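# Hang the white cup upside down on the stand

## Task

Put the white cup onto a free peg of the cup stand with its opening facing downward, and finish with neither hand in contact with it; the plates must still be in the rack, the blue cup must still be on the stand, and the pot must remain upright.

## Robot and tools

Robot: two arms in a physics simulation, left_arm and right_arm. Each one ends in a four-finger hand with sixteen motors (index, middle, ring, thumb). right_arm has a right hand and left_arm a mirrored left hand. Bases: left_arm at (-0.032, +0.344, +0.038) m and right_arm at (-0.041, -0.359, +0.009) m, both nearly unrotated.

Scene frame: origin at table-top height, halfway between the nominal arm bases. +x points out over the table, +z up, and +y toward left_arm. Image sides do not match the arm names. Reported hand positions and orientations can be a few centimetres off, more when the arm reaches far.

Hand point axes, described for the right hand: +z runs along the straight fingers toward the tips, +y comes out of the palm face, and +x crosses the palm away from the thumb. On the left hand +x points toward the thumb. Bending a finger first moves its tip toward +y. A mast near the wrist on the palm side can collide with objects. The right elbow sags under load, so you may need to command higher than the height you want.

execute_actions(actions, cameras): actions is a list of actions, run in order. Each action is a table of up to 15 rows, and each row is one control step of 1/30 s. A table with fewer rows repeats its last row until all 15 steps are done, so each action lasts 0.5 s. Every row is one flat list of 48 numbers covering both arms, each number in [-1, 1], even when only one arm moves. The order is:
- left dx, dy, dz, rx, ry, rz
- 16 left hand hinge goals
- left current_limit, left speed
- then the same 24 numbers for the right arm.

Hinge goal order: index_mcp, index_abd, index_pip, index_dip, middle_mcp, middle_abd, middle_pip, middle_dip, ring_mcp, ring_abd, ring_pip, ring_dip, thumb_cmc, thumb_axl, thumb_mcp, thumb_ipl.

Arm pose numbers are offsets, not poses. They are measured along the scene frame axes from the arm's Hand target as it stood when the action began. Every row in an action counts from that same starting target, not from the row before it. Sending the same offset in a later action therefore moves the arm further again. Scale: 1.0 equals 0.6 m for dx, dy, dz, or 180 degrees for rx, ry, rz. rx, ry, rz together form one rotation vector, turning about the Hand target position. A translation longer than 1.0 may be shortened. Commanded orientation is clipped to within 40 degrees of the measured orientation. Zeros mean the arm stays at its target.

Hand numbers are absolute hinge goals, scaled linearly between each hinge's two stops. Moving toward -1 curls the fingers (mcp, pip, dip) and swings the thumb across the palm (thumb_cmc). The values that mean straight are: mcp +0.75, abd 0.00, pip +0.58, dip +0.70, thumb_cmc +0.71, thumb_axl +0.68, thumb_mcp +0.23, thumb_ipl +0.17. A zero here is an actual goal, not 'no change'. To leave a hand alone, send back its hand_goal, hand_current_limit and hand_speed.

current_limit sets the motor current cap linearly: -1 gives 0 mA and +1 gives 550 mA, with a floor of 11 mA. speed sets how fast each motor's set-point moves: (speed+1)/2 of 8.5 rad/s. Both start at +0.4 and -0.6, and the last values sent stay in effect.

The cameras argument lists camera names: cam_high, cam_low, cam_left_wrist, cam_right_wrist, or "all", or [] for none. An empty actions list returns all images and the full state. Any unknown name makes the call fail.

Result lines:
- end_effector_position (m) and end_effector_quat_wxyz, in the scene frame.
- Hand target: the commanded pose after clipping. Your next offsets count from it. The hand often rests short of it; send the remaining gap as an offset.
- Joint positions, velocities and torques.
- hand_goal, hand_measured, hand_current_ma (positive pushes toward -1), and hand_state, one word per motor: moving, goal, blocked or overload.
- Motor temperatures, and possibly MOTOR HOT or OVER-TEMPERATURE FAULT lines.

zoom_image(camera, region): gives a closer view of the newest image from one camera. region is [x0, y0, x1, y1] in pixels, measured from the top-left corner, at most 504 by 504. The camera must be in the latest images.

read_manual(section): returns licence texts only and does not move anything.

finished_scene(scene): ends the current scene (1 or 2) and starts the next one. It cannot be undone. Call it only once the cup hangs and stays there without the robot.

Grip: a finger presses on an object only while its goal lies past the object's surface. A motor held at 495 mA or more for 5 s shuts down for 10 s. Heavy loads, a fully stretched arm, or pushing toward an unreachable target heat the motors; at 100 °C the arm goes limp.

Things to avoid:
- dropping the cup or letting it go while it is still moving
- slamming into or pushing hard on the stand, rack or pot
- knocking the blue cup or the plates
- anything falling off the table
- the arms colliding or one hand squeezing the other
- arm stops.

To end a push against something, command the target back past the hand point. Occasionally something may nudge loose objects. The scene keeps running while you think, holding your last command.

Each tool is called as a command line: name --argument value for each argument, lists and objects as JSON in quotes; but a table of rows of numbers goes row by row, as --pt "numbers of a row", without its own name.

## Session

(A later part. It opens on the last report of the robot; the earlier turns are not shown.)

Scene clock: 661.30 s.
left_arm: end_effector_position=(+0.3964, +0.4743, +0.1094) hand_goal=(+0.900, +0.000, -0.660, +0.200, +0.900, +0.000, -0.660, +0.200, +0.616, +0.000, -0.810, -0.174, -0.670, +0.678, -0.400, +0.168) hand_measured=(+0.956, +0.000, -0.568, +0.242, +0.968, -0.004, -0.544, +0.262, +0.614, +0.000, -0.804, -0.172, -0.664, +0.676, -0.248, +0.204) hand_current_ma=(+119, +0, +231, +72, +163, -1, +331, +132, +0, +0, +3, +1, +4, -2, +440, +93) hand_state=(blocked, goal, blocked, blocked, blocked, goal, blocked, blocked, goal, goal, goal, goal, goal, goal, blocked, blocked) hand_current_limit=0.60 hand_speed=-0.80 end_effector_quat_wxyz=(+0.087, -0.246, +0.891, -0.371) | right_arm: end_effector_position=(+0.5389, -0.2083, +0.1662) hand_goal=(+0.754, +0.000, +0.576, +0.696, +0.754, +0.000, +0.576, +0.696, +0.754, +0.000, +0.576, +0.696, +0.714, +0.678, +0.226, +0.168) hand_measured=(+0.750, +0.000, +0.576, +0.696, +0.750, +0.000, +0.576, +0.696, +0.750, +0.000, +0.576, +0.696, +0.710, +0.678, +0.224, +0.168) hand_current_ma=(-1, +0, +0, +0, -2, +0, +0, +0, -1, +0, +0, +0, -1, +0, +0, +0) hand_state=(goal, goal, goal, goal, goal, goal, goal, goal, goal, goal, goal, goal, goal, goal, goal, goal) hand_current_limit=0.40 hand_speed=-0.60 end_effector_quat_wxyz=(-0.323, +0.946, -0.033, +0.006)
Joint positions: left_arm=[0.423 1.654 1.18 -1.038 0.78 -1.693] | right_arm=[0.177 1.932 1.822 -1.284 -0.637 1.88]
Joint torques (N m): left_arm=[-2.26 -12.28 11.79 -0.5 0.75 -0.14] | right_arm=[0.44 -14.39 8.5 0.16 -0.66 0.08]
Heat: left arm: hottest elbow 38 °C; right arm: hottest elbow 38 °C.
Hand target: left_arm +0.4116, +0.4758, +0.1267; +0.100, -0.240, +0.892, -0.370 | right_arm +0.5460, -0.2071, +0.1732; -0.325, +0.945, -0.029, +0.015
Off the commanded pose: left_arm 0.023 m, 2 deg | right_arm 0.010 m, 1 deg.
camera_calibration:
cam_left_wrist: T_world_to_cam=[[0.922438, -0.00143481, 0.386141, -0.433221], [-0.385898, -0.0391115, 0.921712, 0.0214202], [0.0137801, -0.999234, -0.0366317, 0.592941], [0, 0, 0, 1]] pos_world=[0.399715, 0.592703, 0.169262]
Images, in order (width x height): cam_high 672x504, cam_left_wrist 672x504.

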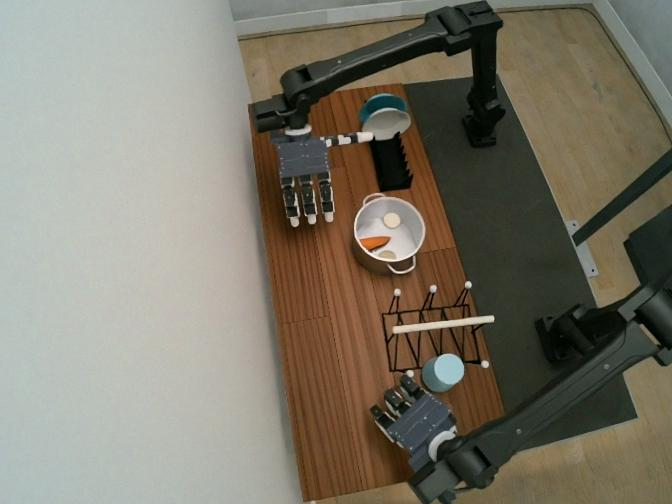

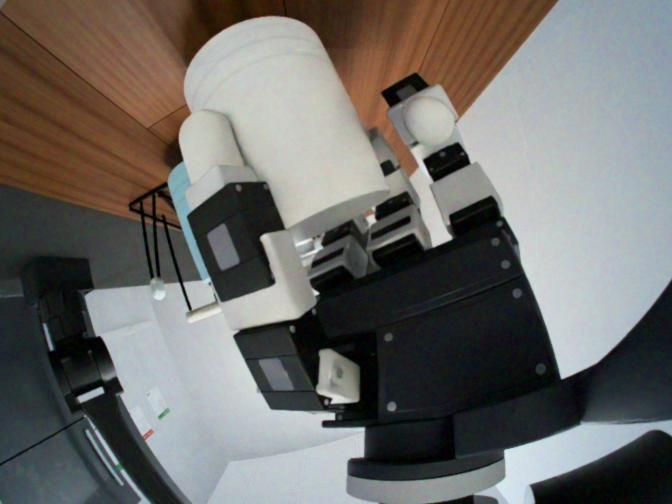

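execute_actions --actions '[[[0.01,0,0.08,0,0,0,0.9,0,-0.66,0.2,0.9,0,-0.66,0.2,0.616,0,-0.81,-0.174,-0.671,0.678,-0.40,0.168,0.6,-0.8,0,0,0,0,0,0,0.754,0,0.576,0.696,0.754,0,0.576,0.696,0.754,0,0.576,0.696,0.714,0.678,0.226,0.168,0.4,-0.6]],[[0.01,0,0.1,0,0,0,0.9,0,-0.66,0.2,0.9,0,-0.66,0.2,0.616,0,-0.81,-0.174,-0.671,0.678,-0.40,0.168,0.6,-0.8,0,0,0,0,0,0,0.754,0,0.576,0.696,0.754,0,0.576,0.696,0.754,0,0.576,0.696,0.714,0.678,0.226,0.168,0.4,-0.6]],[[0.0,0,0.1,0,0,0,0.9,0,-0.66,0.2,0.9,0,-0.66,0.2,0.616,0,-0.81,-0.174,-0.671,0.678,-0.40,0.168,0.6,-0.8,0,0,0,0,0,0,0.754,0,0.576,0.696,0.754,0,0.576,0.696,0.754,0,0.576,0.696,0.714,0.678,0.226,0.168,0.4,-0.6]]]' --cameras '["cam_left_wrist","cam_high","cam_low"]'

zoom_image --camera "cam_high" --region '[360, 260, 530, 430]'

Scene clock: 684.00 s.
left_arm: end_effector_position=(+0.4122, +0.4763, +0.2763) hand_goal=(+0.900, +0.000, -0.660, +0.200, +0.900, +0.000, -0.660, +0.200, +0.616, +0.000, -0.810, -0.174, -0.670, +0.678, -0.400, +0.168) hand_measured=(+0.956, +0.000, -0.568, +0.242, +0.968, -0.004, -0.544, +0.262, +0.614, +0.000, -0.804, -0.172, -0.664, +0.676, -0.248, +0.204) hand_current_ma=(+119, +0, +231, +72, +163, -1, +331, +132, +0, +0, +3, +1, +5, -2, +440, +93) hand_state=(blocked, goal, blocked, blocked, blocked, goal, blocked, blocked, goal, goal, goal, goal, goal, goal, blocked, blocked) hand_current_limit=0.60 hand_speed=-0.80 end_effector_quat_wxyz=(+0.086, -0.248, +0.891, -0.371) | right_arm: end_effector_position=(+0.5389, -0.2083, +0.1662) hand_goal=(+0.754, +0.000, +0.576, +0.696, +0.754, +0.000, +0.576, +0.696, +0.754, +0.000, +0.576, +0.696, +0.714, +0.678, +0.226, +0.168) hand_measured=(+0.750, +0.000, +0.576, +0.696, +0.750, +0.000, +0.576, +0.696, +0.750, +0.000, +0.576, +0.696, +0.710, +0.678, +0.224, +0.168) hand_current_ma=(-1, +0, +0, +0, -2, +0, +0, +0, -1, +0, +0, +0, -1, +0, +0, +0) hand_state=(goal, goal, goal, goal, goal, goal, goal, goal, goal, goal, goal, goal, goal, goal, goal, goal) hand_current_limit=0.40 hand_speed=-0.60 end_effector_quat_wxyz=(-0.323, +0.946, -0.033, +0.006)
Joint positions: left_arm=[0.413 1.582 1.545 -1.465 0.779 -1.713] | right_arm=[0.177 1.932 1.822 -1.284 -0.637 1.88]
Joint torques (N m): left_arm=[-2.32 -11.75 13.63 -0.39 0.73 -0.1] | right_arm=[0.21 -14.56 8.44 0.09 -0.57 0.06]
Heat: left arm: hottest elbow 38 °C; right arm: hottest elbow 38 °C.
Hand target: left_arm +0.4236, +0.4758, +0.2947; +0.100, -0.240, +0.892, -0.370 | right_arm +0.5460, -0.2071, +0.1732; -0.325, +0.945, -0.029, +0.015
Off the commanded pose: left_arm 0.022 m, 2 deg | right_arm 0.010 m, 1 deg.
camera_calibration:
cam_left_wrist: T_world_to_cam=[[0.923148, 0.00267544, 0.384435, -0.514083], [-0.384041, -0.0393676, 0.922476, -0.127136], [0.0176023, -0.999221, -0.0353147, 0.598894], [0, 0, 0, 1]] pos_world=[0.415208, 0.594798, 0.336061]
Images, in order (width x height): cam_high 672x504, cam_low 672x504, cam_left_wrist 672x504.

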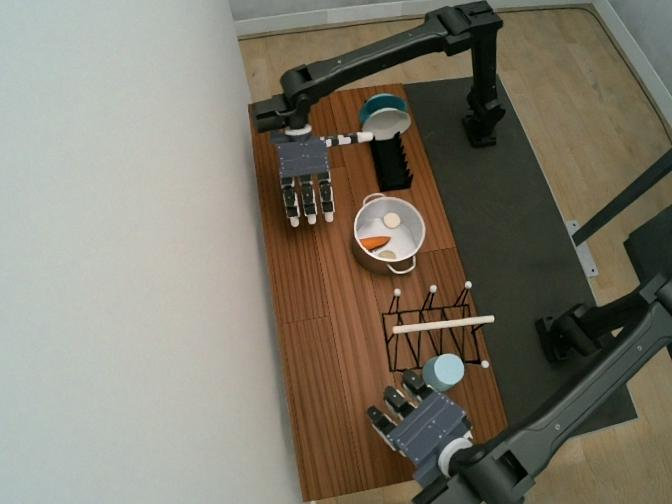

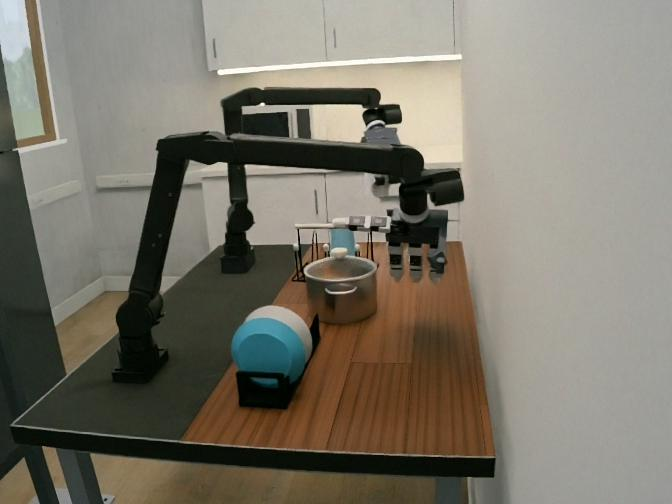

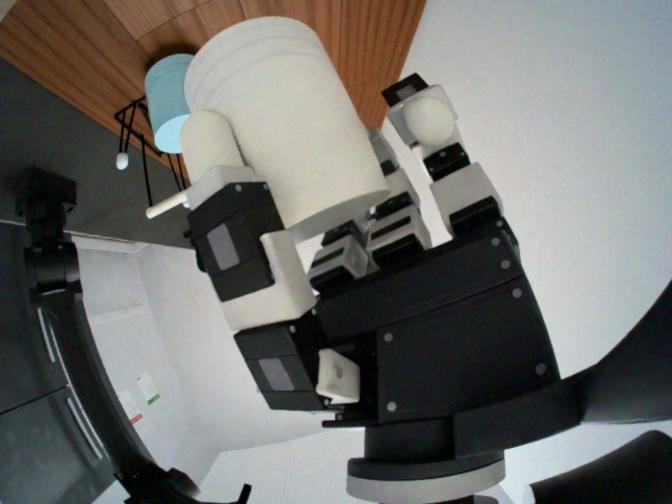

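Scaled by 2.965.

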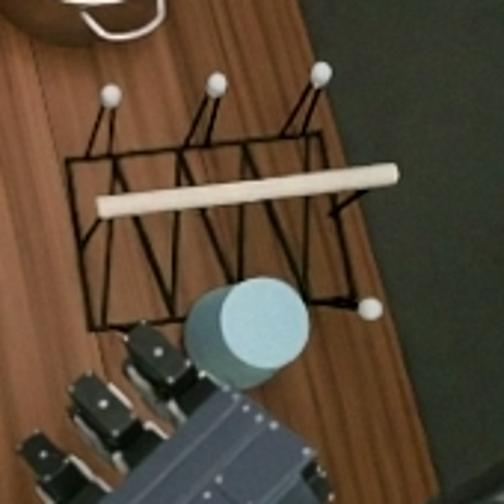

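execute_actions --actions '[[[-0.004,-0.08,0.01,0,0,-0.0389,0.9,0,-0.66,0.2,0.9,0,-0.66,0.2,0.616,0,-0.81,-0.174,-0.671,0.678,-0.40,0.168,0.6,-0.8,0,0,0,0,0,0,0.754,0,0.576,0.696,0.754,0,0.576,0.696,0.754,0,0.576,0.696,0.714,0.678,0.226,0.168,0.4,-0.6]],[[-0.006,-0.1,0,0,0,-0.0389,0.9,0,-0.66,0.2,0.9,0,-0.66,0.2,0.616,0,-0.81,-0.174,-0.671,0.678,-0.40,0.168,0.6,-0.8,0,0,0,0,0,0,0.754,0,0.576,0.696,0.754,0,0.576,0.696,0.754,0,0.576,0.696,0.714,0.678,0.226,0.168,0.4,-0.6]],[[-0.006,-0.1,0,0,0,-0.0389,0.9,0,-0.66,0.2,0.9,0,-0.66,0.2,0.616,0,-0.81,-0.174,-0.671,0.678,-0.40,0.168,0.6,-0.8,0,0,0,0,0,0,0.754,0,0.576,0.696,0.754,0,0.576,0.696,0.754,0,0.576,0.696,0.714,0.678,0.226,0.168,0.4,-0.6]],[[-0.006,-0.09,0,0,0,-0.0389,0.9,0,-0.66,0.2,0.9,0,-0.66,0.2,0.616,0,-0.81,-0.174,-0.671,0.678,-0.40,0.168,0.6,-0.8,0,0,0,0,0,0,0.754,0,0.576,0.696,0.754,0,0.576,0.696,0.754,0,0.576,0.696,0.714,0.678,0.226,0.168,0.4,-0.6]],[[-0.006,-0.072,0,0,0,-0.0389,0.9,0,-0.66,0.2,0.9,0,-0.66,0.2,0.616,0,-0.81,-0.174,-0.671,0.678,-0.40,0.168,0.6,-0.8,0,0,0,0,0,0,0.754,0,0.576,0.696,0.754,0,0.576,0.696,0.754,0,0.576,0.696,0.714,0.678,0.226,0.168,0.4,-0.6]]]' --cameras '["all"]'

zoom_image --camera "cam_high" --region '[330, 220, 530, 400]'

zoom_image --camera "cam_low" --region '[270, 130, 480, 340]'

Scene clock: 720.57 s.
left_arm: end_effector_position=(+0.3941, +0.2100, +0.2899) hand_goal=(+0.900, +0.000, -0.660, +0.200, +0.900, +0.000, -0.660, +0.200, +0.616, +0.000, -0.810, -0.174, -0.670, +0.678, -0.400, +0.168) hand_measured=(+0.956, +0.000, -0.570, +0.242, +0.968, -0.004, -0.544, +0.262, +0.614, +0.000, -0.804, -0.172, -0.664, +0.676, -0.248, +0.204) hand_current_ma=(+119, +0, +230, +72, +163, -1, +330, +132, -1, +0, +3, +1, +5, -2, +440, +93) hand_state=(blocked, goal, blocked, blocked, blocked, goal, blocked, blocked, goal, goal, goal, goal, goal, goal, blocked, blocked) hand_current_limit=0.60 hand_speed=-0.80 end_effector_quat_wxyz=(-0.029, +0.032, +0.924, -0.381) | right_arm: end_effector_position=(+0.5389, -0.2083, +0.1662) hand_goal=(+0.754, +0.000, +0.576, +0.696, +0.754, +0.000, +0.576, +0.696, +0.754, +0.000, +0.576, +0.696, +0.714, +0.678, +0.226, +0.168) hand_measured=(+0.750, +0.000, +0.576, +0.696, +0.750, +0.000, +0.576, +0.696, +0.750, +0.000, +0.576, +0.696, +0.710, +0.678, +0.224, +0.168) hand_current_ma=(-1, +0, +0, +0, -2, +0, +0, +0, -1, +0, +0, +0, -1, +0, +0, +0) hand_state=(goal, goal, goal, goal, goal, goal, goal, goal, goal, goal, goal, goal, goal, goal, goal, goal) hand_current_limit=0.40 hand_speed=-0.60 end_effector_quat_wxyz=(-0.323, +0.946, -0.033, +0.006)
Joint positions: left_arm=[-0.176 1.544 1.537 -1.514 0.783 -1.683] | right_arm=[0.177 1.932 1.822 -1.284 -0.637 1.88]
Joint torques (N m): left_arm=[-0.91 -10.29 13.15 -0.44 0.7 0.11] | right_arm=[-0.03 -14.15 8.5 0.21 -0.64 0.09]
Heat: left arm: hottest elbow 42 °C; right arm: hottest elbow 38 °C.
Hand target: left_arm +0.4069, +0.2106, +0.3008; -0.016, +0.040, +0.923, -0.383 | right_arm +0.5460, -0.2071, +0.1732; -0.325, +0.945, -0.029, +0.015
Off the commanded pose: left_arm 0.017 m, 2 deg | right_arm 0.010 m, 1 deg.
camera_calibration:
cam_left_wrist: T_world_to_cam=[[0.757682, -0.52615, 0.386115, -0.326176], [-0.337789, 0.190054, 0.921834, -0.223284], [-0.558405, -0.828882, -0.0337275, 0.524454], [0, 0, 0, 1]] pos_world=[0.464572, 0.305529, 0.349461]

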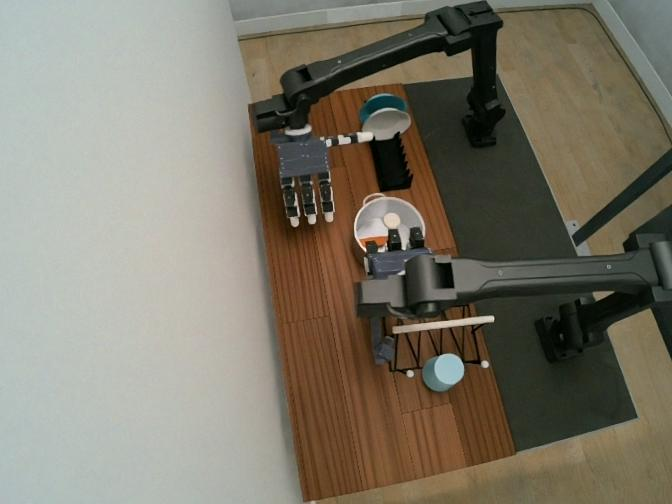

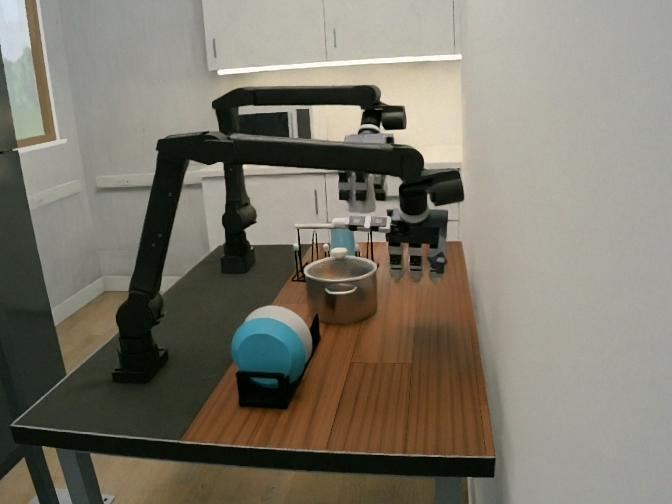

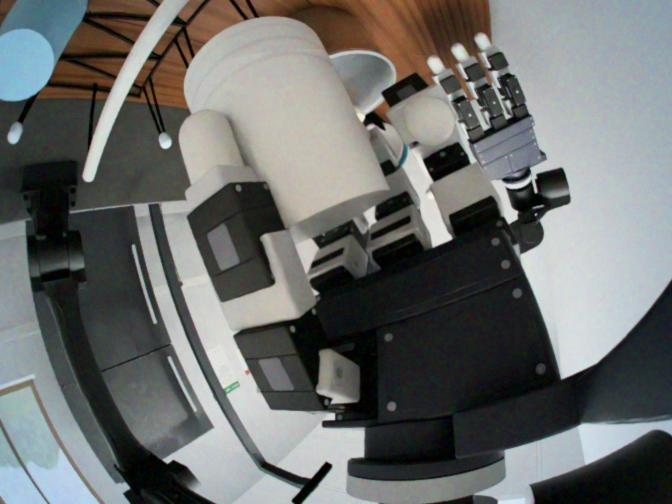

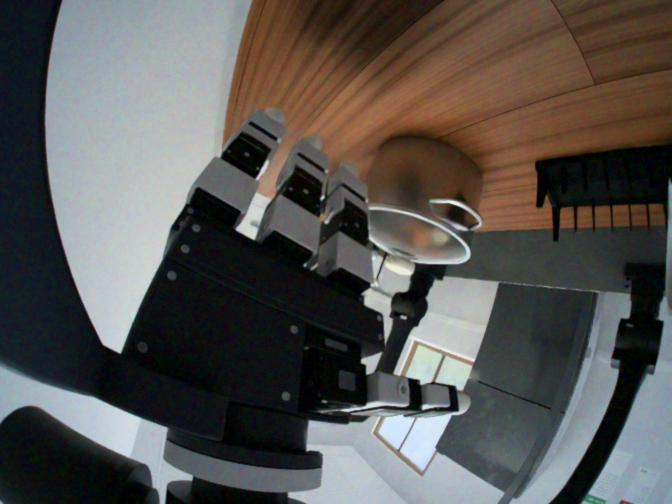

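Scaled by 2.520.

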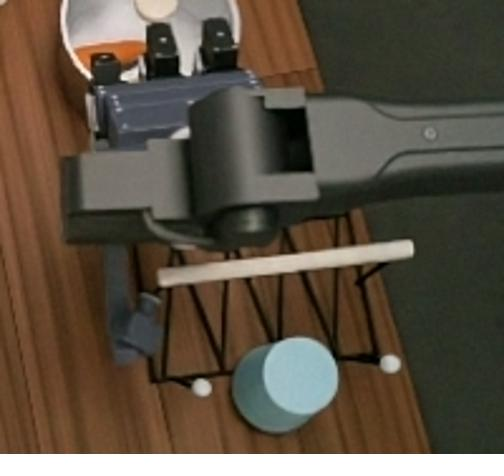

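Scaled by 2.400.

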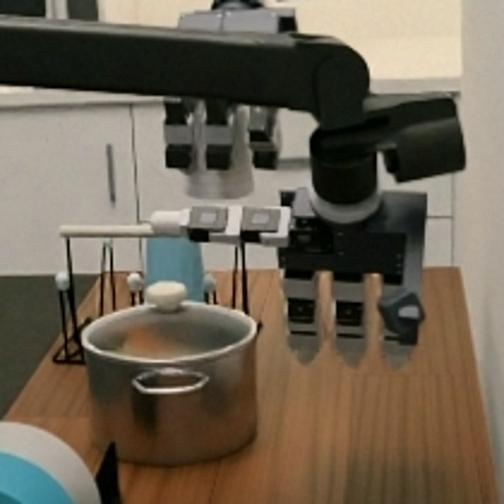

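zoom_image --camera "cam_low" --region '[290, 160, 400, 270]'

Scaled by 4.582.

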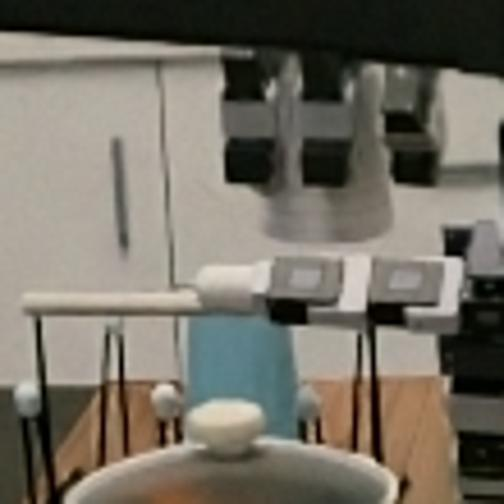

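execute_actions --actions '[[[-0.005,-0.0525,0,0,0,-0.0278,0.9,0,-0.66,0.2,0.9,0,-0.66,0.2,0.616,0,-0.81,-0.174,-0.671,0.678,-0.40,0.168,0.6,-0.8,0,0,0,0,0,0,0.754,0,0.576,0.696,0.754,0,0.576,0.696,0.754,0,0.576,0.696,0.714,0.678,0.226,0.168,0.4,-0.6]],[[0,0,-0.06,0,0,-0.0278,0.9,0,-0.66,0.2,0.9,0,-0.66,0.2,0.616,0,-0.81,-0.174,-0.671,0.678,-0.40,0.168,0.6,-0.8,0,0,0,0,0,0,0.754,0,0.576,0.696,0.754,0,0.576,0.696,0.754,0,0.576,0.696,0.714,0.678,0.226,0.168,0.4,-0.6]],[[0,0,-0.04,0,0,0,0.9,0,-0.66,0.2,0.9,0,-0.66,0.2,0.616,0,-0.81,-0.174,-0.671,0.678,-0.40,0.168,0.6,-0.8,0,0,0,0,0,0,0.754,0,0.576,0.696,0.754,0,0.576,0.696,0.754,0,0.576,0.696,0.714,0.678,0.226,0.168,0.4,-0.6]]]' --cameras '["all"]'

zoom_image --camera "cam_low" --region '[290, 160, 400, 270]'

zoom_image --camera "cam_high" --region '[330, 220, 530, 400]'

Scene clock: 840.50 s.
left_arm: end_effector_position=(+0.3995, +0.1819, +0.2447) hand_goal=(+0.900, +0.000, -0.660, +0.200, +0.900, +0.000, -0.660, +0.200, +0.616, +0.000, -0.810, -0.174, -0.670, +0.678, -0.400, +0.168) hand_measured=(+0.956, +0.000, -0.570, +0.242, +0.968, -0.004, -0.544, +0.262, +0.614, +0.000, -0.804, -0.172, -0.664, +0.676, -0.248, +0.204) hand_current_ma=(+119, +0, +230, +72, +163, -1, +330, +132, -1, +0, +3, +1, +5, -2, +440, +93) hand_state=(blocked, goal, blocked, blocked, blocked, goal, blocked, blocked, goal, goal, goal, goal, goal, goal, blocked, blocked) hand_current_limit=0.60 hand_speed=-0.80 end_effector_quat_wxyz=(-0.052, +0.112, +0.917, -0.378) | right_arm: end_effector_position=(+0.5389, -0.2083, +0.1662) hand_goal=(+0.754, +0.000, +0.576, +0.696, +0.754, +0.000, +0.576, +0.696, +0.754, +0.000, +0.576, +0.696, +0.714, +0.678, +0.226, +0.168) hand_measured=(+0.750, +0.000, +0.576, +0.696, +0.750, +0.000, +0.576, +0.696, +0.750, +0.000, +0.576, +0.696, +0.710, +0.678, +0.224, +0.168) hand_current_ma=(-1, +0, +0, +0, -2, +0, +0, +0, -1, +0, +0, +0, -1, +0, +0, +0) hand_state=(goal, goal, goal, goal, goal, goal, goal, goal, goal, goal, goal, goal, goal, goal, goal, goal) hand_current_limit=0.40 hand_speed=-0.60 end_effector_quat_wxyz=(-0.323, +0.946, -0.033, +0.006)
Joint positions: left_arm=[-0.241 1.614 1.502 -1.493 0.783 -1.539] | right_arm=[0.177 1.932 1.822 -1.284 -0.637 1.88]
Joint torques (N m): left_arm=[-1.73 -11.4 9.22 0.25 0.76 0.11] | right_arm=[0.32 -14.21 8.59 0.27 -0.67 0.09]
Motor temperatures (°C): left_arm=[28 34 50 27 30 28] | right_arm=[25 35 39 26 28 27]
Heat: left arm: hottest elbow 50 °C; right arm: hottest elbow 39 °C.
Hand target: left_arm +0.4038, +0.1791, +0.2407; -0.049, +0.120, +0.916, -0.380 | right_arm +0.5460, -0.2071, +0.1732; -0.325, +0.945, -0.029, +0.015
Off the commanded pose: left_arm 0.007 m, 1 deg | right_arm 0.010 m, 1 deg.
camera_calibration:
cam_left_wrist: T_world_to_cam=[[0.653015, -0.642842, 0.400407, -0.267971], [-0.317546, 0.247575, 0.915353, -0.19145], [-0.687558, -0.724887, -0.0424622, 0.537411], [0, 0, 0, 1]] pos_world=[0.483695, 0.264698, 0.305362]

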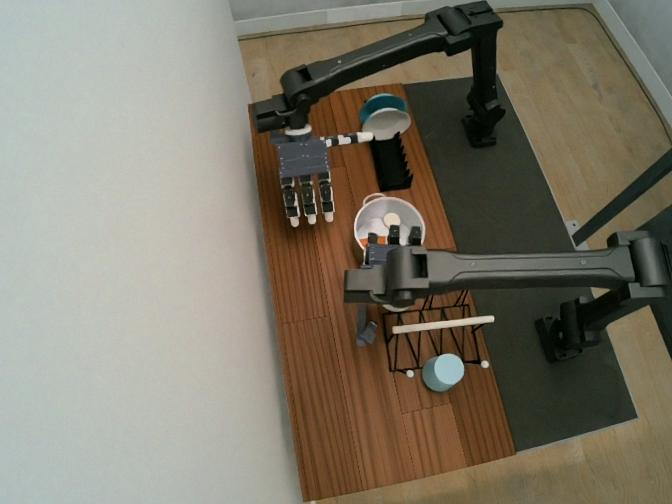

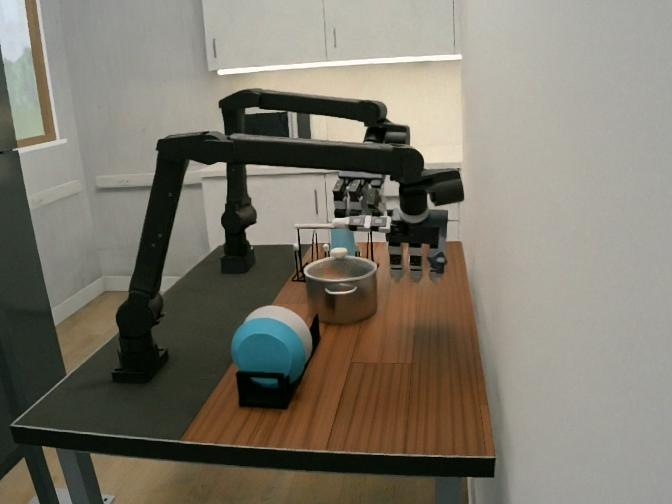

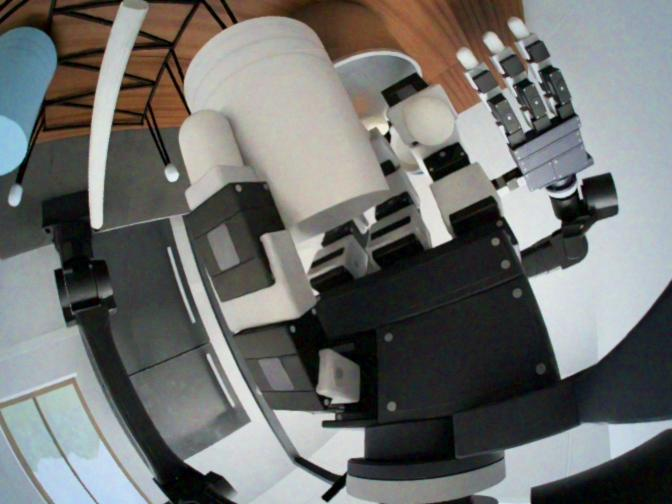

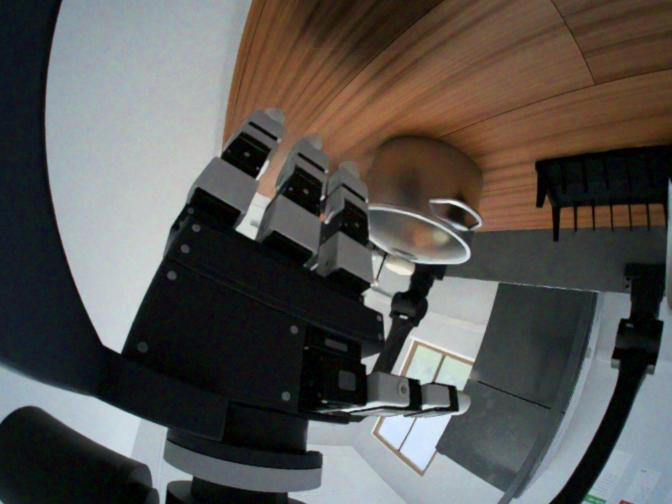

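Scaled by 4.582.

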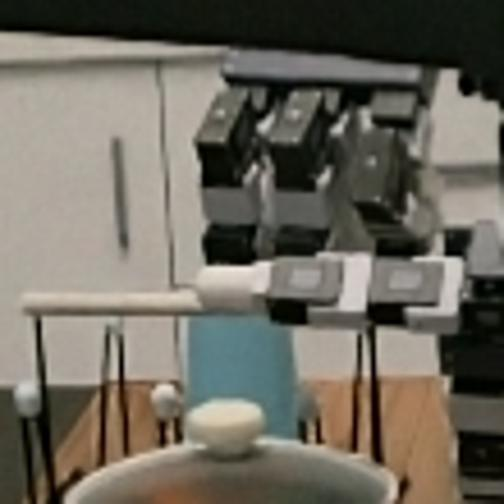

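Scaled by 2.520.

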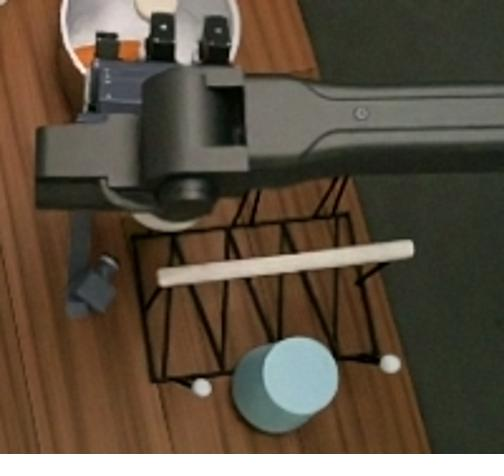

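execute_actions --actions '[[[-0.014,-0.006,-0.03,0,0,0,0.9,0,-0.66,0.2,0.9,0,-0.66,0.2,0.616,0,-0.81,-0.174,-0.671,0.678,-0.40,0.168,0.6,-0.8,0,0,0,0,0,0,0.754,0,0.576,0.696,0.754,0,0.576,0.696,0.754,0,0.576,0.696,-0.571,0.678,0.226,0.168,0.4,-0.6]],[[0,0,-0.03,0,0,0,0.9,0,-0.66,0.2,0.9,0,-0.66,0.2,0.616,0,-0.81,-0.174,-0.671,0.678,-0.40,0.168,0.6,-0.8,0,0,0,0,0,0,0.754,0,0.576,0.696,0.754,0,0.576,0.696,0.754,0,0.576,0.696,-0.571,0.678,0.226,0.168,0.4,-0.6]]]' --cameras '["cam_high","cam_low","cam_left_wrist"]'

zoom_image --camera "cam_low" --region '[290, 160, 400, 270]'

Scene clock: 854.57 s.
left_arm: end_effector_position=(+0.3944, +0.1810, +0.2068) hand_goal=(+0.900, +0.000, -0.660, +0.200, +0.900, +0.000, -0.660, +0.200, +0.616, +0.000, -0.810, -0.174, -0.670, +0.678, -0.400, +0.168) hand_measured=(+0.956, +0.000, -0.570, +0.242, +0.968, -0.004, -0.544, +0.262, +0.614, +0.000, -0.804, -0.172, -0.664, +0.676, -0.248, +0.204) hand_current_ma=(+119, +0, +230, +72, +163, -1, +330, +132, -1, +0, +3, +1, +5, -2, +440, +93) hand_state=(blocked, goal, blocked, blocked, blocked, goal, blocked, blocked, goal, goal, goal, goal, goal, goal, blocked, blocked) hand_current_limit=0.60 hand_speed=-0.80 end_effector_quat_wxyz=(-0.050, +0.115, +0.917, -0.379) | right_arm: end_effector_position=(+0.5389, -0.2083, +0.1662) hand_goal=(+0.754, +0.000, +0.576, +0.696, +0.754, +0.000, +0.576, +0.696, +0.754, +0.000, +0.576, +0.696, -0.570, +0.678, +0.226, +0.168) hand_measured=(+0.750, +0.000, +0.576, +0.696, +0.750, +0.000, +0.576, +0.696, +0.750, +0.000, +0.576, +0.696, -0.568, +0.678, +0.224, +0.168) hand_current_ma=(-1, +0, +0, +0, -2, +0, +0, +0, -1, +0, +0, +0, +0, +0, +0, +0) hand_state=(goal, goal, goal, goal, goal, goal, goal, goal, goal, goal, goal, goal, goal, goal, goal, goal) hand_current_limit=0.40 hand_speed=-0.60 end_effector_quat_wxyz=(-0.323, +0.946, -0.033, +0.006)
Joint positions: left_arm=[-0.245 1.613 1.402 -1.386 0.784 -1.539] | right_arm=[0.177 1.932 1.822 -1.284 -0.637 1.88]
Joint torques (N m): left_arm=[-2.32 -11.58 8.96 0.4 0.76 -0.04] | right_arm=[0.21 -14.04 8.51 0.34 -0.6 0.01]
Heat: left arm: hottest elbow 48 °C; right arm: hottest elbow 39 °C.
Hand target: left_arm +0.3953, +0.1754, +0.2047; -0.049, +0.120, +0.916, -0.380 | right_arm +0.5460, -0.2071, +0.1732; -0.325, +0.945, -0.029, +0.015
Off the commanded pose: left_arm 0.006 m, 1 deg | right_arm 0.010 m, 1 deg.
camera_calibration:
cam_left_wrist: T_world_to_cam=[[0.647518, -0.644753, 0.406219, -0.248774], [-0.322869, 0.250737, 0.912626, -0.156019], [-0.690273, -0.722097, -0.0458139, 0.532987], [0, 0, 0, 1]] pos_world=[0.478618, 0.263591, 0.267862]
Images, in order (width x height): cam_high 672x504, cam_low 672x504, cam_left_wrist 672x504.

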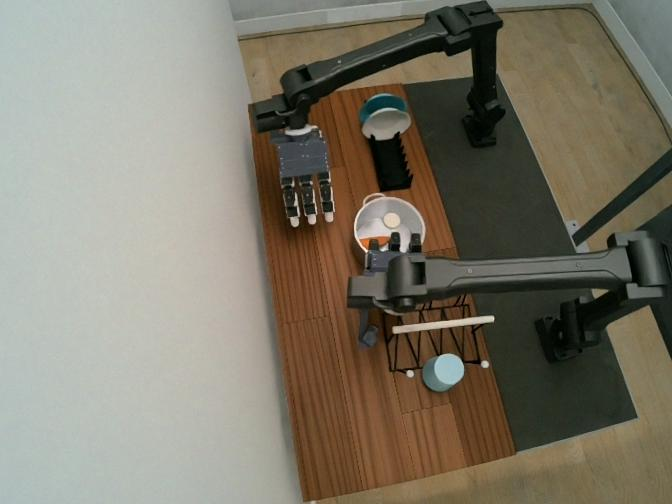

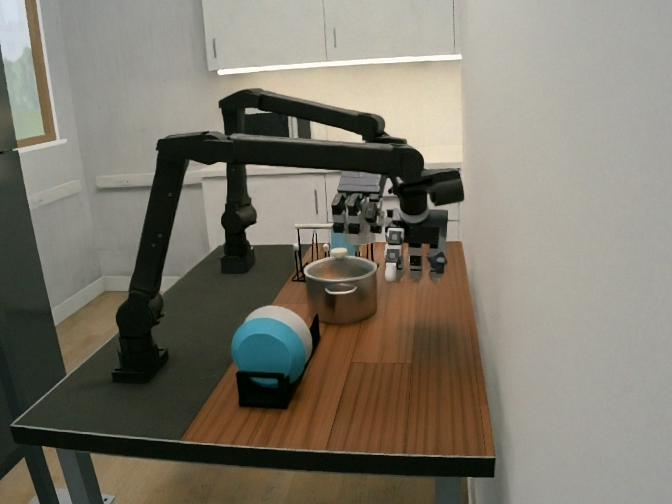

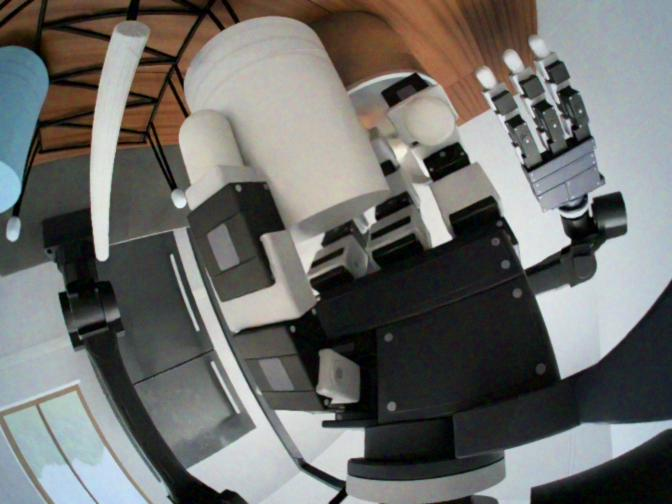

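Scaled by 4.582.

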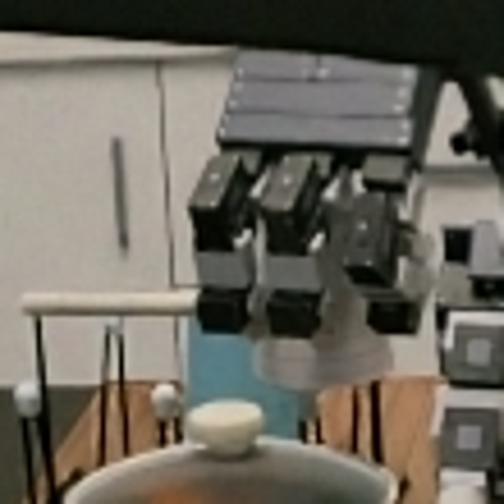

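zoom_image --camera "cam_low" --region '[335, 220, 385, 270]'

Scaled by 10.080.

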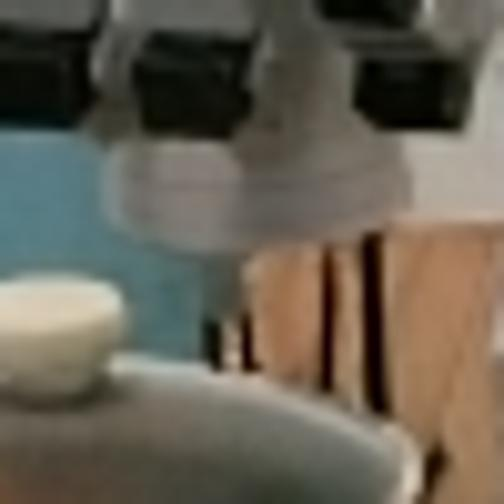

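execute_actions --actions '[[[-0.014,-0.007,0,0,0,0,0.9,0,-0.66,0.2,0.9,0,-0.66,0.2,0.616,0,-0.81,-0.174,-0.671,0.678,-0.40,0.168,0.6,-0.8,0,0,0,0,0,0,0.754,0,0.576,0.696,0.754,0,0.576,0.696,0.754,0,0.576,0.696,-0.571,0.678,0.226,0.168,0.4,-0.6]],[[0,0,-0.02,0,0,0,0.9,0,-0.66,0.2,0.9,0,-0.66,0.2,0.616,0,-0.81,-0.174,-0.671,0.678,-0.40,0.168,0.6,-0.8,0,0,0,0,0,0,0.754,0,0.576,0.696,0.754,0,0.576,0.696,0.754,0,0.576,0.696,-0.571,0.678,0.226,0.168,0.4,-0.6]]]' --cameras '["cam_low","cam_right_wrist","cam_high"]'

zoom_image --camera "cam_low" --region '[320, 200, 400, 280]'

zoom_image --camera "cam_right_wrist" --region '[330, 200, 450, 320]'

Scene clock: 885.17 s.
left_arm: end_effector_position=(+0.3877, +0.1757, +0.1893) hand_goal=(+0.900, +0.000, -0.660, +0.200, +0.900, +0.000, -0.660, +0.200, +0.616, +0.000, -0.810, -0.174, -0.670, +0.678, -0.400, +0.168) hand_measured=(+0.956, +0.000, -0.570, +0.242, +0.968, -0.004, -0.544, +0.262, +0.614, +0.000, -0.804, -0.172, -0.664, +0.676, -0.248, +0.204) hand_current_ma=(+119, +0, +230, +72, +163, -1, +330, +132, -1, +0, +3, +1, +5, -2, +440, +93) hand_state=(blocked, goal, blocked, blocked, blocked, goal, blocked, blocked, goal, goal, goal, goal, goal, goal, blocked, blocked) hand_current_limit=0.60 hand_speed=-0.80 end_effector_quat_wxyz=(-0.053, +0.120, +0.916, -0.378) | right_arm: end_effector_position=(+0.5389, -0.2083, +0.1662) hand_goal=(+0.754, +0.000, +0.576, +0.696, +0.754, +0.000, +0.576, +0.696, +0.754, +0.000, +0.576, +0.696, -0.570, +0.678, +0.226, +0.168) hand_measured=(+0.750, +0.000, +0.576, +0.696, +0.750, +0.000, +0.576, +0.696, +0.750, +0.000, +0.576, +0.696, -0.568, +0.678, +0.224, +0.168) hand_current_ma=(-1, +0, +0, +0, -2, +0, +0, +0, -1, +0, +0, +0, +0, +0, +0, +0) hand_state=(goal, goal, goal, goal, goal, goal, goal, goal, goal, goal, goal, goal, goal, goal, goal, goal) hand_current_limit=0.40 hand_speed=-0.60 end_effector_quat_wxyz=(-0.323, +0.946, -0.033, +0.006)
Joint positions: left_arm=[-0.26 1.613 1.354 -1.338 0.784 -1.543] | right_arm=[0.177 1.932 1.822 -1.284 -0.637 1.88]
Joint torques (N m): left_arm=[-2.14 -12.45 8.79 0.28 0.78 -0.16] | right_arm=[0.03 -14.74 8.49 0.43 -0.61 0.04]
Motor temperatures (°C): left_arm=[28 34 44 27 30 28] | right_arm=[25 35 39 26 28 27]
Heat: left arm: hottest elbow 44 °C; right arm: hottest elbow 39 °C.
Hand target: left_arm +0.3870, +0.1713, +0.1927; -0.049, +0.120, +0.916, -0.380 | right_arm +0.5460, -0.2071, +0.1732; -0.325, +0.945, -0.029, +0.015
Off the commanded pose: left_arm 0.006 m, 0 deg | right_arm 0.010 m, 1 deg.
Images, in order (width x height): cam_high 672x504, cam_low 672x504, cam_right_wrist 672x504.

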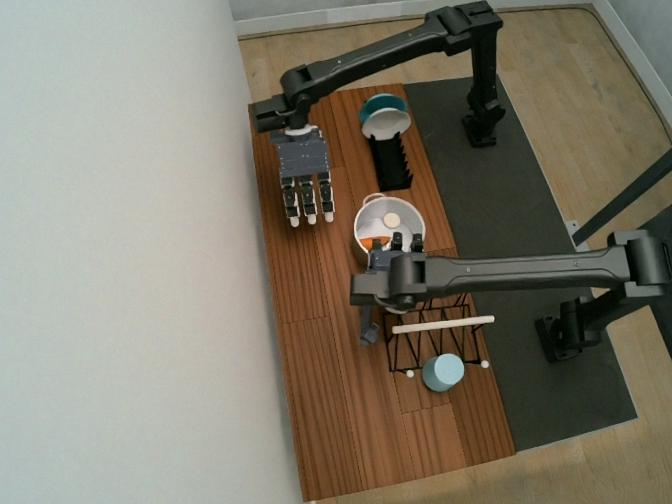

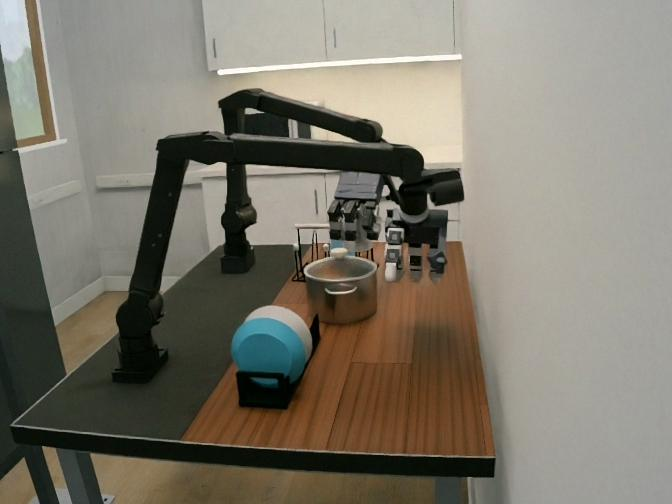

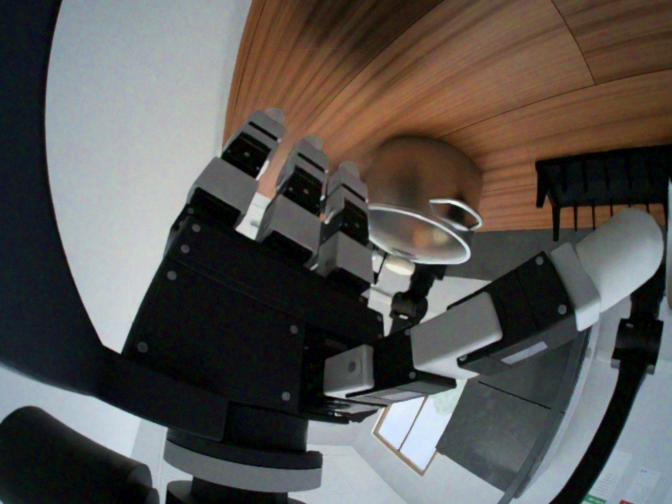

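Scaled by 6.300.

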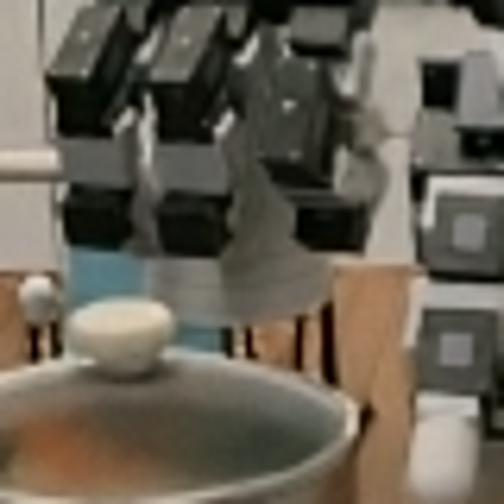

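Scaled by 4.200 from the camera's 672x504 image, which has a finer 960x720 frame.

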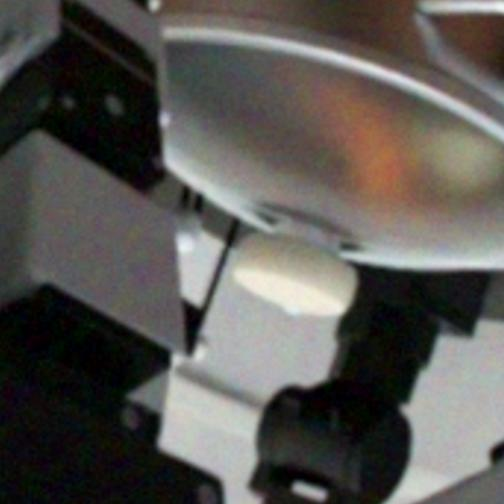

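execute_actions --actions '[[[0,0,-0.05,0,0,0,0.9,0,-0.66,0.2,0.9,0,-0.66,0.2,0.616,0,-0.81,-0.174,-0.671,0.678,-0.40,0.168,0.6,-0.8,0,0,0,0,0,0,0.754,0,0.576,0.696,0.754,0,0.576,0.696,0.754,0,0.576,0.696,-0.571,0.678,0.226,0.168,0.4,-0.6]],[[0,0,-0.04,0,0,0,0.9,0,-0.66,0.2,0.9,0,-0.66,0.2,0.616,0,-0.81,-0.174,-0.671,0.678,-0.40,0.168,0.6,-0.8,0,0,0,0,0,0,0.754,0,0.576,0.696,0.754,0,0.576,0.696,0.754,0,0.576,0.696,-0.571,0.678,0.226,0.168,0.4,-0.6]]]' --cameras '["all"]'

zoom_image --camera "cam_low" --region '[320, 200, 400, 280]'

zoom_image --camera "cam_high" --region '[330, 220, 530, 400]'

Scene clock: 901.57 s.
left_arm: end_effector_position=(+0.3868, +0.1752, +0.1438) hand_goal=(+0.900, +0.000, -0.660, +0.200, +0.900, +0.000, -0.660, +0.200, +0.616, +0.000, -0.810, -0.174, -0.670, +0.678, -0.400, +0.168) hand_measured=(+0.956, +0.000, -0.570, +0.242, +0.968, -0.004, -0.550, +0.262, +0.614, +0.000, -0.804, -0.172, -0.662, +0.676, -0.248, +0.206) hand_current_ma=(+119, +0, +225, +70, +163, -1, +305, +128, -1, +0, +3, +1, +7, -1, +440, +95) hand_state=(blocked, goal, blocked, blocked, blocked, goal, blocked, blocked, goal, goal, goal, goal, goal, goal, blocked, blocked) hand_current_limit=0.60 hand_speed=-0.80 end_effector_quat_wxyz=(-0.045, +0.123, +0.915, -0.381) | right_arm: end_effector_position=(+0.5389, -0.2083, +0.1662) hand_goal=(+0.754, +0.000, +0.576, +0.696, +0.754, +0.000, +0.576, +0.696, +0.754, +0.000, +0.576, +0.696, -0.570, +0.678, +0.226, +0.168) hand_measured=(+0.750, +0.000, +0.576, +0.696, +0.750, +0.000, +0.576, +0.696, +0.750, +0.000, +0.576, +0.696, -0.568, +0.678, +0.224, +0.168) hand_current_ma=(-1, +0, +0, +0, -2, +0, +0, +0, -1, +0, +0, +0, +0, +0, +0, +0) hand_state=(goal, goal, goal, goal, goal, goal, goal, goal, goal, goal, goal, goal, goal, goal, goal, goal) hand_current_limit=0.40 hand_speed=-0.60 end_effector_quat_wxyz=(-0.323, +0.946, -0.033, +0.006)
Joint positions: left_arm=[-0.26 1.637 1.259 -1.201 0.787 -1.544] | right_arm=[0.177 1.932 1.822 -1.284 -0.637 1.88]
Joint torques (N m): left_arm=[-2.14 -10.87 8.44 0.39 0.64 -0.16] | right_arm=[0.32 -14.1 8.59 0.35 -0.6 0.07]
Heat: left arm: hottest elbow 42 °C; right arm: hottest elbow 39 °C.
Hand target: left_arm +0.3870, +0.1713, +0.1387; -0.049, +0.120, +0.916, -0.380 | right_arm +0.5460, -0.2071, +0.1732; -0.325, +0.945, -0.029, +0.015
Off the commanded pose: left_arm 0.006 m, 1 deg | right_arm 0.010 m, 1 deg.
camera_calibration:
cam_left_wrist: T_world_to_cam=[[0.634719, -0.649046, 0.41937, -0.218115], [-0.332481, 0.260521, 0.906413, -0.0966642], [-0.697559, -0.71475, -0.0504378, 0.522911], [0, 0, 0, 1]] pos_world=[0.471064, 0.257367, 0.205463]

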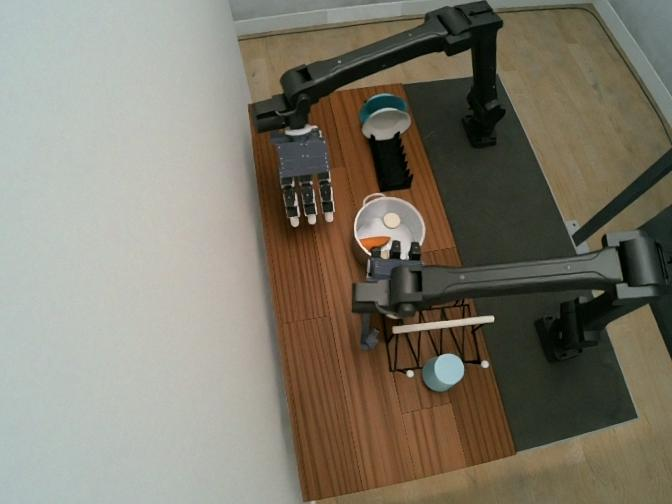

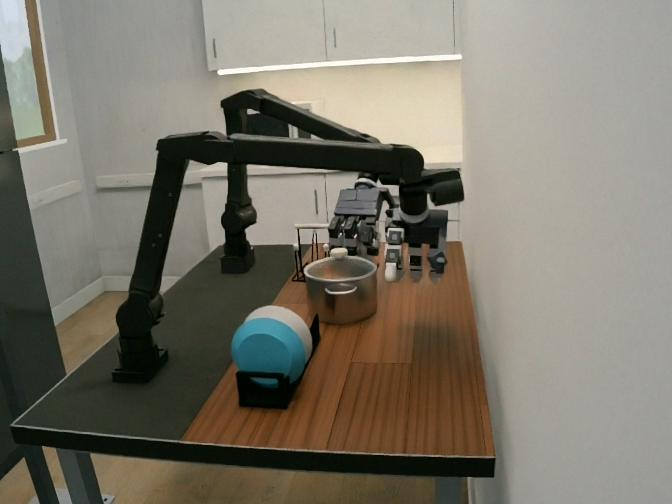

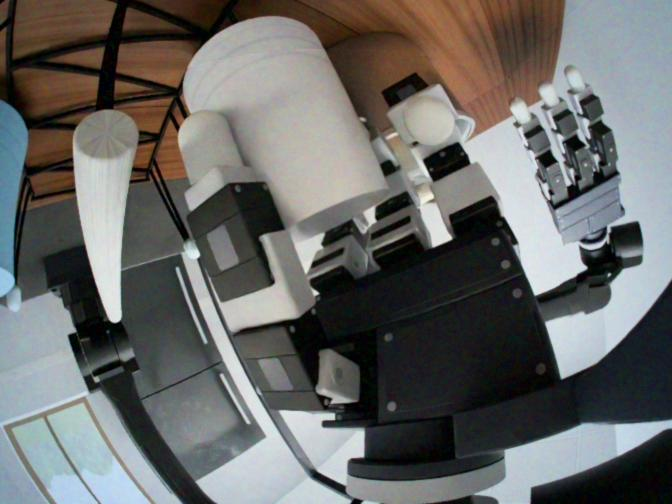

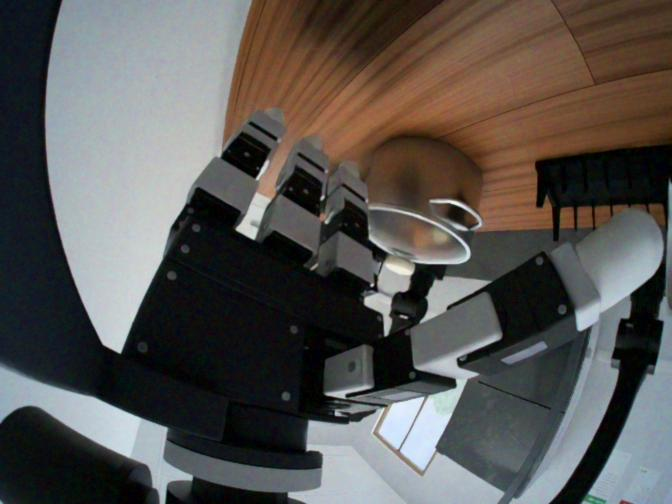

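Scaled by 6.300.

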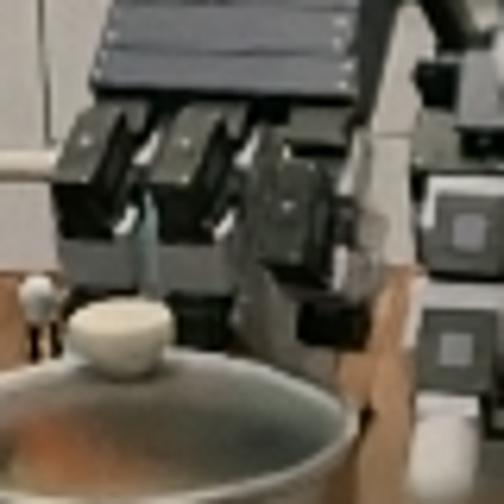

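Scaled by 2.520.

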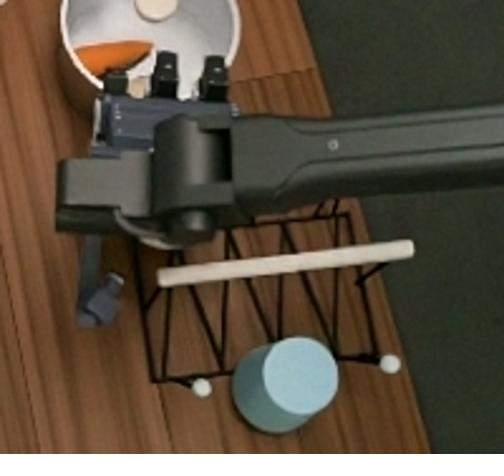

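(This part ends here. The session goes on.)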